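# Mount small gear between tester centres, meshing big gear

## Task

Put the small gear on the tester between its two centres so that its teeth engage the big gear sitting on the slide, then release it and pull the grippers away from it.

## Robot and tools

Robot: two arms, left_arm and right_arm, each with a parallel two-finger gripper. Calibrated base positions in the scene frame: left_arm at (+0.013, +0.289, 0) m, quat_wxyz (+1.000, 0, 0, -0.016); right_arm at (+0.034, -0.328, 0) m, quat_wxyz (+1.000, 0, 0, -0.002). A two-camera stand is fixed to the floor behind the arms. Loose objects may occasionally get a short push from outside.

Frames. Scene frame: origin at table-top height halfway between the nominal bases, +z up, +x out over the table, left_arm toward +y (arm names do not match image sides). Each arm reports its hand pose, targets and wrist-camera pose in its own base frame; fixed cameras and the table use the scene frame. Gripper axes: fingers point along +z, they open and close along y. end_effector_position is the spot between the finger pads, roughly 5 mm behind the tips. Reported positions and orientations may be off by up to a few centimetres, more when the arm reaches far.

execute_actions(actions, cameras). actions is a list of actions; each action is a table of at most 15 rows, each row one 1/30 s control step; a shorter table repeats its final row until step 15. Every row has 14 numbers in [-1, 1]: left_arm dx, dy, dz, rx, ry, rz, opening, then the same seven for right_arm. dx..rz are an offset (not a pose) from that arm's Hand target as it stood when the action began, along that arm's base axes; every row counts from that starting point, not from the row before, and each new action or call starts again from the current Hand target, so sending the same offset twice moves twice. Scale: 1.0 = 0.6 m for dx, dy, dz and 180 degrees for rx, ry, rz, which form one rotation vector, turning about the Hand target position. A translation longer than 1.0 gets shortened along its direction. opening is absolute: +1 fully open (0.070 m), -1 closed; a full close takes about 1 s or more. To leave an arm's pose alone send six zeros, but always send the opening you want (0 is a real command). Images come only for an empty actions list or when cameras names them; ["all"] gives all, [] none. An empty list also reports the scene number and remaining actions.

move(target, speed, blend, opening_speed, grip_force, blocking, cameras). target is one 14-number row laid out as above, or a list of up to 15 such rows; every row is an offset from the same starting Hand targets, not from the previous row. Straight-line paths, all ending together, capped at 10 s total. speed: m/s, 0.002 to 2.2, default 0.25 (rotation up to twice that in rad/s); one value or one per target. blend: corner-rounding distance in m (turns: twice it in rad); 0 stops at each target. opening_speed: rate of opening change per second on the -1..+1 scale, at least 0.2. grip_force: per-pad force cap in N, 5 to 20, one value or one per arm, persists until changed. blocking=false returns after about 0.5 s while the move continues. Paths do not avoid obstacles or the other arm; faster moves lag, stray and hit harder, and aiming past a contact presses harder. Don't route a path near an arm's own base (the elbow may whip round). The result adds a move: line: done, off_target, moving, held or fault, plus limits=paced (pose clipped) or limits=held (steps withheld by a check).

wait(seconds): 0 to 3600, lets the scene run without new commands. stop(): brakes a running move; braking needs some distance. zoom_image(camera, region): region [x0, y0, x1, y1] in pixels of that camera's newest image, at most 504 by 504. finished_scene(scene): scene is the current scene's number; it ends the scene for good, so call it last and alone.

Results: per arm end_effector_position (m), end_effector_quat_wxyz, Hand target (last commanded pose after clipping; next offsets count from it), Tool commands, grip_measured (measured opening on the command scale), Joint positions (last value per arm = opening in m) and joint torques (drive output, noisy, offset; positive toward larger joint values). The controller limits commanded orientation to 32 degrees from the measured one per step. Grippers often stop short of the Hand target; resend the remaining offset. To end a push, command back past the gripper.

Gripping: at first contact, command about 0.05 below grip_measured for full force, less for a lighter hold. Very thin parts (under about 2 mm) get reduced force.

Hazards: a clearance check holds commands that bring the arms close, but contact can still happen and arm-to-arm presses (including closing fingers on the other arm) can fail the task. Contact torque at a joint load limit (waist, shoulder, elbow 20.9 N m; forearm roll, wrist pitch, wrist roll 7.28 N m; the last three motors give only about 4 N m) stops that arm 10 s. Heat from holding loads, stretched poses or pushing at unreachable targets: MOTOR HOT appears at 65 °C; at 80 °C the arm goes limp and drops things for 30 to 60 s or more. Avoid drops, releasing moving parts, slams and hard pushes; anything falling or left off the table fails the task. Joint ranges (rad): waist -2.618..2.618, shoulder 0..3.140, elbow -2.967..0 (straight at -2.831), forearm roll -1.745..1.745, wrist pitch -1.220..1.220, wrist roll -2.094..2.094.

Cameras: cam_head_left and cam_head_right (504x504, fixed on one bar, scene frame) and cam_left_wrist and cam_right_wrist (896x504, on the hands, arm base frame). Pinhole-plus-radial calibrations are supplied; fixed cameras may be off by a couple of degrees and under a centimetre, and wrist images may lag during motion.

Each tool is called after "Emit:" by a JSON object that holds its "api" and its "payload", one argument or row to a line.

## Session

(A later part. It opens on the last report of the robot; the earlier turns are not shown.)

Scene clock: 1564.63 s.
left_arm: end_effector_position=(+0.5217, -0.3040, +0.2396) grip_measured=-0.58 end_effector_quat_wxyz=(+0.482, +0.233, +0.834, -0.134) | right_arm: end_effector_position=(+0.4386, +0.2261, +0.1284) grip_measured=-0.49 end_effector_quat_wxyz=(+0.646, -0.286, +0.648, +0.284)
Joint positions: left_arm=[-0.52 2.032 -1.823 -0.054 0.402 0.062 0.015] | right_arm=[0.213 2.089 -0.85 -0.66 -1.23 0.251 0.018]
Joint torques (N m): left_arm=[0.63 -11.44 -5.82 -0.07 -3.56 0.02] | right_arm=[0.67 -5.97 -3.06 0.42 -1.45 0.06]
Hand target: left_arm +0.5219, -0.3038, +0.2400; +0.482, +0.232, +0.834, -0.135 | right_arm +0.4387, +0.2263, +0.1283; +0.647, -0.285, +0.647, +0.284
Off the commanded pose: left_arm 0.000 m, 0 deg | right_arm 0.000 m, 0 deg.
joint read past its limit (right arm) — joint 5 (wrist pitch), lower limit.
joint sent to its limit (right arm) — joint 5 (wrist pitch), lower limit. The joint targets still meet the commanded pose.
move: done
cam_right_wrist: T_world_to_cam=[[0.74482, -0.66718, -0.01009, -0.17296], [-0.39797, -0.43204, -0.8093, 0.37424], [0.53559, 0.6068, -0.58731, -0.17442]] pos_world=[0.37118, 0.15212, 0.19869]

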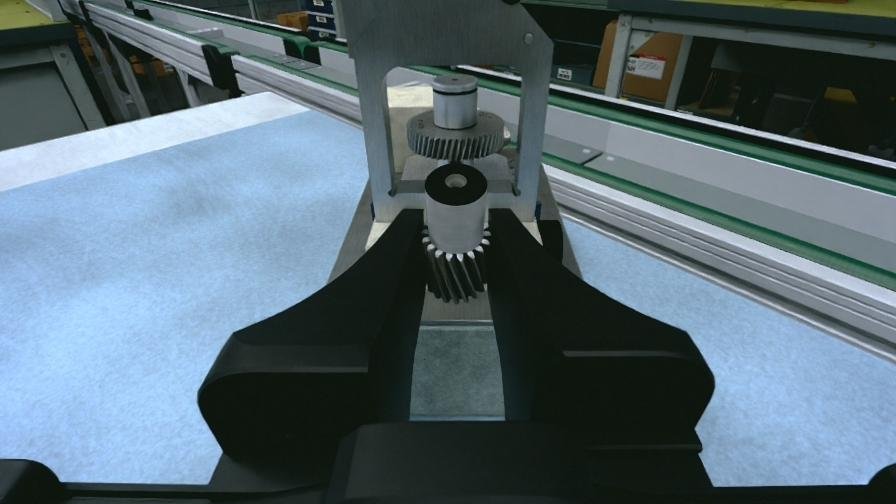

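Emit:
{"api": "move", "payload": {
  "target": [0, 0, 0, 0, 0, 0, -0.7, 0, 0, 0.0, -0.0819, 0.0751, 0, -0.6],
  "speed": 0.15,
  "cameras": ["cam_right_wrist"]
}}

Emit:
{"api": "zoom_image", "payload": {
  "camera": "cam_right_wrist",
  "region": [340, 20, 580, 330]
}}

Scene clock: 1610.40 s.
left_arm: end_effector_position=(+0.5217, -0.3040, +0.2396) grip_measured=-0.58 end_effector_quat_wxyz=(+0.482, +0.233, +0.834, -0.134) | right_arm: end_effector_position=(+0.4388, +0.2262, +0.1282) grip_measured=-0.49 end_effector_quat_wxyz=(+0.525, -0.330, +0.750, +0.231)
Joint positions: left_arm=[-0.52 2.032 -1.823 -0.054 0.402 0.062 0.015] | right_arm=[0.239 1.891 -0.95 -0.964 -0.69 0.612 0.018]
Joint torques (N m): left_arm=[0.16 -11.14 -5.86 -0.16 -3.55 0.16] | right_arm=[0.48 -5.85 -3.33 0.47 -1.35 -0.06]
Hand target: left_arm +0.5219, -0.3038, +0.2400; +0.482, +0.232, +0.834, -0.135 | right_arm +0.4387, +0.2263, +0.1283; +0.525, -0.330, +0.750, +0.231
Off the commanded pose: left_arm 0.000 m, 0 deg | right_arm 0.000 m, 0 deg.
move: done
cam_right_wrist: T_world_to_cam=[[0.74205, -0.6702, -0.01376, -0.1706], [-0.56051, -0.60908, -0.56112, 0.45382], [0.36768, 0.42409, -0.82762, -0.02888]] pos_world=[0.39158, 0.17432, 0.22839]

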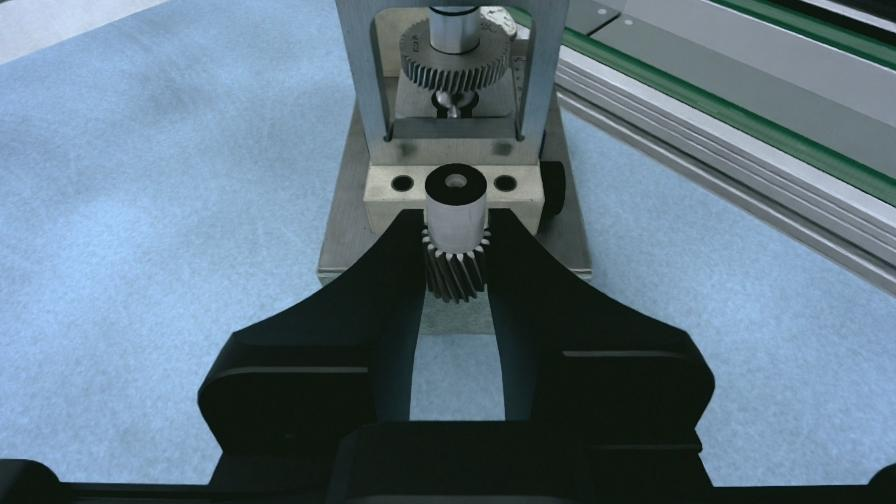

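Scaled by 1.626 from the camera's image (finer frame: 1280x720).

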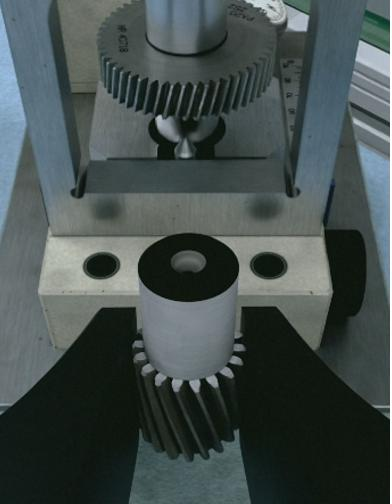

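Emit:
{"api": "move", "payload": {
  "target": [
    [0, 0, 0, 0, 0, 0, -0.7, 0, 0, -0.0033, 0, 0, 0, -0.6],
    [0, 0, 0, 0, 0, 0, -0.7, 0.101, 0.1113, -0.0033, 0, 0, 0, -0.6]
  ],
  "speed": [0.05, 0.08],
  "cameras": ["cam_right_wrist"]
}}

Emit:
{"api": "zoom_image", "payload": {
  "camera": "cam_right_wrist",
  "region": [360, 130, 560, 340]
}}

Scene clock: 1622.27 s.
left_arm: end_effector_position=(+0.5217, -0.3040, +0.2396) grip_measured=-0.58 end_effector_quat_wxyz=(+0.482, +0.233, +0.834, -0.134) | right_arm: end_effector_position=(+0.4997, +0.2928, +0.1264) grip_measured=-0.49 end_effector_quat_wxyz=(+0.525, -0.330, +0.750, +0.231)
Joint positions: left_arm=[-0.52 2.032 -1.823 -0.054 0.402 0.062 0.015] | right_arm=[0.37 2.109 -1.329 -0.987 -0.522 0.751 0.018]
Joint torques (N m): left_arm=[0.26 -10.93 -5.81 -0.19 -3.48 0.16] | right_arm=[0.65 -7.46 -3.5 0.48 -1.15 -0.05]
Hand target: left_arm +0.5219, -0.3038, +0.2400; +0.482, +0.232, +0.834, -0.135 | right_arm +0.4993, +0.2931, +0.1263; +0.525, -0.330, +0.750, +0.231
Off the commanded pose: left_arm 0.000 m, 0 deg | right_arm 0.000 m, 0 deg.
move: done
cam_right_wrist: T_world_to_cam=[[0.74168, -0.67063, -0.01327, -0.17094], [-0.56047, -0.60874, -0.56152, 0.52738], [0.3685, 0.42391, -0.82735, -0.08144]] pos_world=[0.45238, 0.24092, 0.2265]

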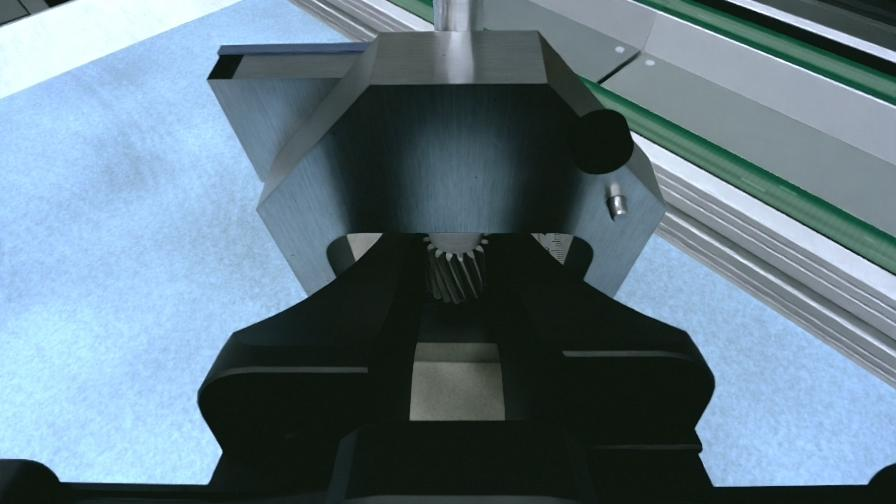

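Scaled by 2.400 from the camera's image (finer frame: 1280x720).

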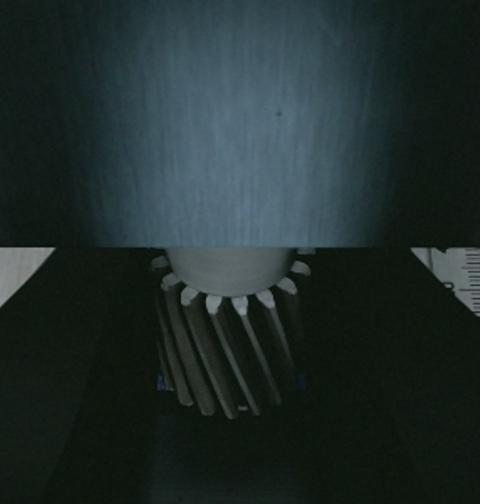

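Emit:
{"api": "move", "payload": {
  "target": [0, 0, 0, 0, 0, 0, -0.7, 0, 0, -0.0075, 0, 0, 0, -0.6],
  "speed": 0.03,
  "cameras": ["cam_right_wrist"]
}}

Emit:
{"api": "zoom_image", "payload": {
  "camera": "cam_right_wrist",
  "region": [360, 130, 560, 340]
}}

Scene clock: 1627.33 s.
left_arm: end_effector_position=(+0.5217, -0.3040, +0.2396) grip_measured=-0.58 end_effector_quat_wxyz=(+0.482, +0.233, +0.834, -0.134) | right_arm: end_effector_position=(+0.4997, +0.2931, +0.1234) grip_measured=-0.49 end_effector_quat_wxyz=(+0.526, -0.330, +0.749, +0.231)
Joint positions: left_arm=[-0.52 2.032 -1.823 -0.054 0.402 0.062 0.015] | right_arm=[0.37 2.117 -1.324 -0.965 -0.532 0.726 0.018]
Joint torques (N m): left_arm=[0.27 -10.66 -5.25 -0.17 -3.21 0.17] | right_arm=[0.31 -5.12 -2.51 0.06 -0.15 0.16]
Hand target: left_arm +0.5219, -0.3038, +0.2400; +0.482, +0.232, +0.834, -0.135 | right_arm +0.4993, +0.2931, +0.1218; +0.525, -0.330, +0.750, +0.231
Off the commanded pose: left_arm 0.000 m, 0 deg | right_arm 0.002 m, 0 deg.
move: done
cam_right_wrist: T_world_to_cam=[[0.74222, -0.67003, -0.01281, -0.1714], [-0.55835, -0.60772, -0.56474, 0.52487], [0.37061, 0.42631, -0.82517, -0.08607]] pos_world=[0.45218, 0.24082, 0.2232]

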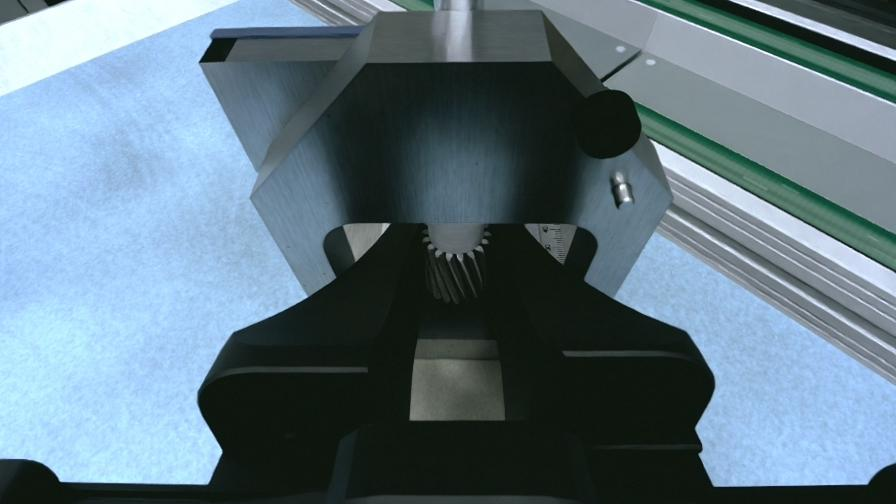

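Scaled by 2.400 from the camera's image (finer frame: 1280x720).

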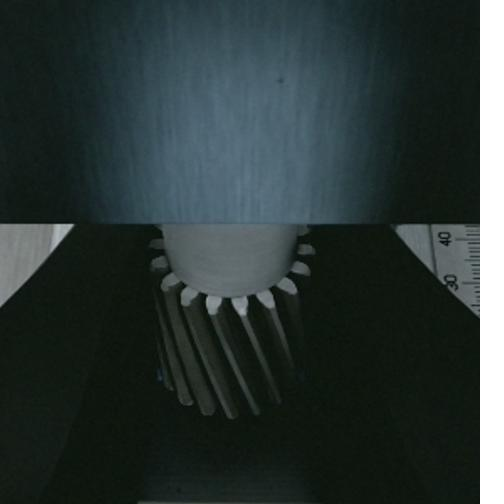

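Emit:
{"api": "move", "payload": {
  "target": [0, 0, -0.0133, 0, 0, 0, -0.7, 0, 0, 0.0015, 0, 0, 0, -0.6],
  "speed": 0.03
}}

Scene clock: 1633.40 s.
left_arm: end_effector_position=(+0.5219, -0.3040, +0.2343) grip_measured=-0.58 end_effector_quat_wxyz=(+0.485, +0.232, +0.833, -0.135) | right_arm: end_effector_position=(+0.4993, +0.2928, +0.1217) grip_measured=-0.49 end_effector_quat_wxyz=(+0.524, -0.330, +0.750, +0.231)
Joint positions: left_arm=[-0.52 2.031 -1.796 -0.058 0.37 0.065 0.015] | right_arm=[0.37 2.117 -1.323 -0.97 -0.529 0.731 0.018]
Joint torques (N m): left_arm=[0.37 -8.04 -3.88 -0.09 -2.45 0.14] | right_arm=[4.98 -4.64 -1.11 -0.62 -0.65 0.27]
Hand target: left_arm +0.5219, -0.3038, +0.2320; +0.482, +0.232, +0.834, -0.135 | right_arm +0.4993, +0.2931, +0.1227; +0.525, -0.330, +0.750, +0.231
Off the commanded pose: left_arm 0.002 m, 0 deg | right_arm 0.001 m, 0 deg.
move: done

Emit:
{"api": "move", "payload": {
  "target": [
    [0, 0, 0, 0, 0, 0, 0.0, 0, 0, 0, 0, 0, 0, -0.6],
    [0, 0, 0, 0, 0, 0, 0.0, 0, 0, 0, 0, 0, 0, -0.41]
  ],
  "speed": 0.05,
  "opening_speed": 0.5,
  "cameras": ["cam_right_wrist", "cam_left_wrist"]
}}

Emit:
{"api": "zoom_image", "payload": {
  "camera": "cam_right_wrist",
  "region": [360, 130, 560, 340]
}}

Scene clock: 1645.10 s.
left_arm: end_effector_position=(+0.5220, -0.3034, +0.2317) grip_measured=+0.00 end_effector_quat_wxyz=(+0.482, +0.232, +0.834, -0.134) | right_arm: end_effector_position=(+0.4988, +0.2936, +0.1229) grip_measured=-0.41 end_effector_quat_wxyz=(+0.525, -0.331, +0.749, +0.232)
Joint positions: left_arm=[-0.519 2.033 -1.794 -0.058 0.372 0.065 0.035] | right_arm=[0.371 2.116 -1.323 -0.971 -0.53 0.732 0.021]
Joint torques (N m): left_arm=[-0.73 -8.28 -3.73 -0.32 -1.35 -0.05] | right_arm=[2.73 -7.95 -3.61 0.27 -2.15 0.12]
Hand target: left_arm +0.5219, -0.3038, +0.2320; +0.482, +0.232, +0.834, -0.135 | right_arm +0.4993, +0.2931, +0.1227; +0.525, -0.330, +0.750, +0.231
Off the commanded pose: left_arm 0.001 m, 0 deg | right_arm 0.001 m, 0 deg.
move: done
cam_left_wrist: T_world_to_cam=[[-0.54914, -0.83573, 0.00066, 0.03058], [-0.75865, 0.49815, -0.41988, 0.64206], [0.35058, -0.23107, -0.90758, 0.0834]] pos_world=[0.47465, -0.27501, 0.34526]
cam_right_wrist: T_world_to_cam=[[0.74355, -0.66854, -0.0138, -0.17137], [-0.55871, -0.60979, -0.56214, 0.52487], [0.3674, 0.42569, -0.82693, -0.0844]] pos_world=[0.45168, 0.24142, 0.22289]
Images, in order (width x height): cam_left_wrist 896x504, cam_right_wrist 896x504.

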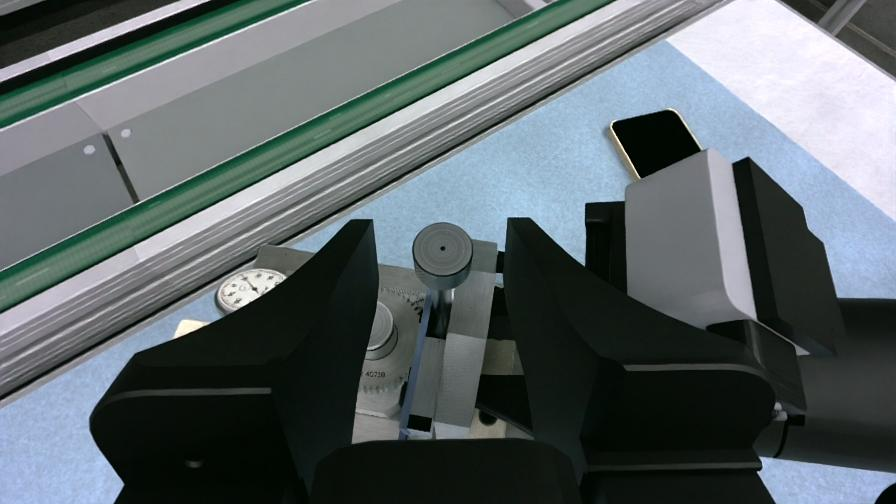

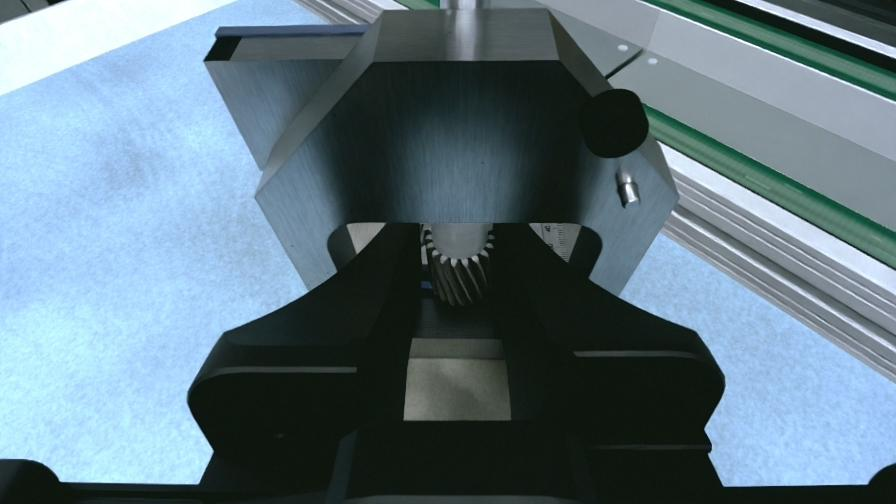

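Scaled by 2.400 from the camera's image (finer frame: 1280x720).

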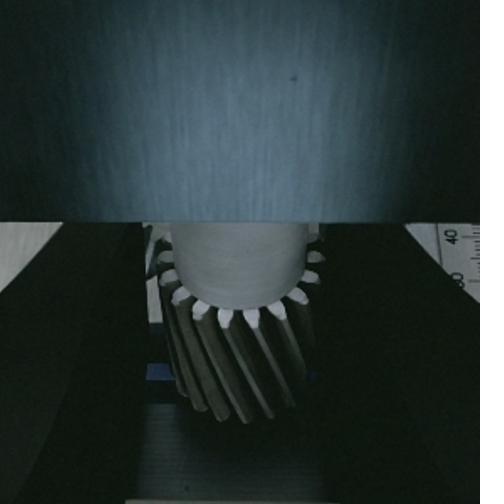

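Emit:
{"api": "move", "payload": {
  "target": [
    [0, 0, 0, 0, 0, 0, 0.0, 0.0015, -0.0013, 0, 0, 0, 0, -0.2],
    [0, 0, 0, 0, 0, 0, 0.0, -0.1043, -0.1168, 0.057, 0, 0, 0, -0.2],
    [-0.0805, 0.033, 0.03, 0, 0, 0, 0.0, -0.1543, -0.1668, 0.1, 0, 0, 0, -0.2]
  ],
  "speed": [0.03, 0.12, 0.15],
  "opening_speed": 0.5,
  "cameras": ["cam_right_wrist", "cam_left_wrist"]
}}

Emit:
{"api": "zoom_image", "payload": {
  "camera": "cam_right_wrist",
  "region": [360, 30, 560, 240]
}}

Scene clock: 1653.73 s.
left_arm: end_effector_position=(+0.4732, -0.2838, +0.2501) grip_measured=+0.00 end_effector_quat_wxyz=(+0.482, +0.232, +0.834, -0.134) | right_arm: end_effector_position=(+0.4066, +0.1928, +0.1828) grip_measured=-0.20 end_effector_quat_wxyz=(+0.525, -0.330, +0.750, +0.231)
Joint positions: left_arm=[-0.538 1.828 -1.552 -0.014 0.333 0.016 0.035] | right_arm=[0.146 1.651 -0.875 -1.246 -0.676 0.892 0.028]
Joint torques (N m): left_arm=[-0.43 -5.98 -3.73 -0.21 -1.22 0.08] | right_arm=[0.74 -4.38 -3.63 0.52 -0.71 -0.07]
Hand target: left_arm +0.4736, -0.2840, +0.2500; +0.482, +0.232, +0.834, -0.135 | right_arm +0.4068, +0.1930, +0.1827; +0.525, -0.330, +0.750, +0.231
Off the commanded pose: left_arm 0.000 m, 0 deg | right_arm 0.000 m, 0 deg.
move: done
cam_left_wrist: T_world_to_cam=[[-0.54987, -0.83525, 0.00026, 0.02079], [-0.75793, 0.49884, -0.42037, 0.60311], [0.35098, -0.23135, -0.90736, 0.12138]] pos_world=[0.42595, -0.25541, 0.36366]
cam_right_wrist: T_world_to_cam=[[0.74199, -0.67027, -0.01372, -0.16845], [-0.56038, -0.60885, -0.5615, 0.44591], [0.368, 0.42431, -0.82737, 0.0421]] pos_world=[0.35938, 0.14072, 0.28289]
Images, in order (width x height): cam_left_wrist 896x504, cam_right_wrist 896x504.

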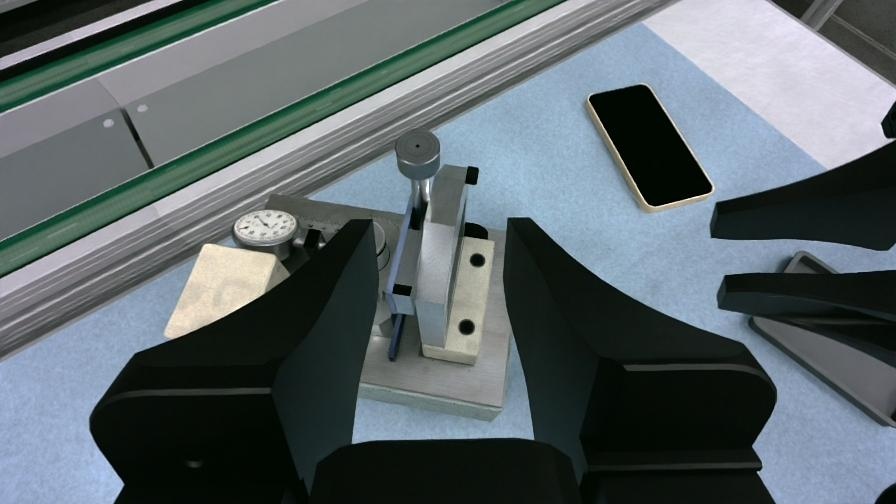

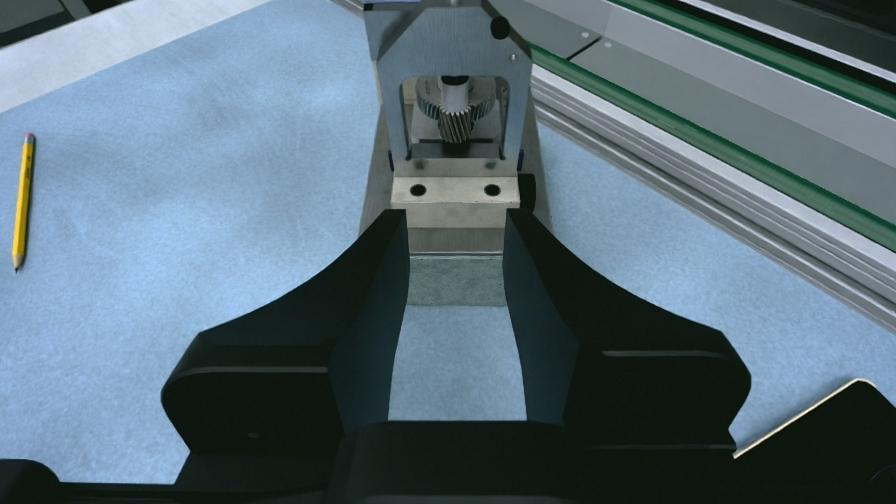

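Scaled by 2.400 from the camera's image (finer frame: 1280x720).

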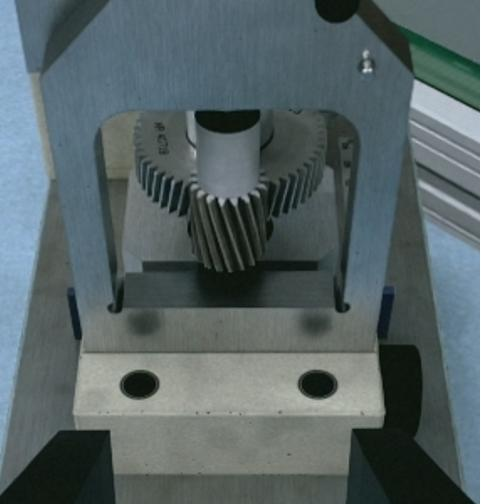

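Emit:
{"api": "finished_scene", "payload": {
  "scene": 1
}}

The scene is finished: the task was done.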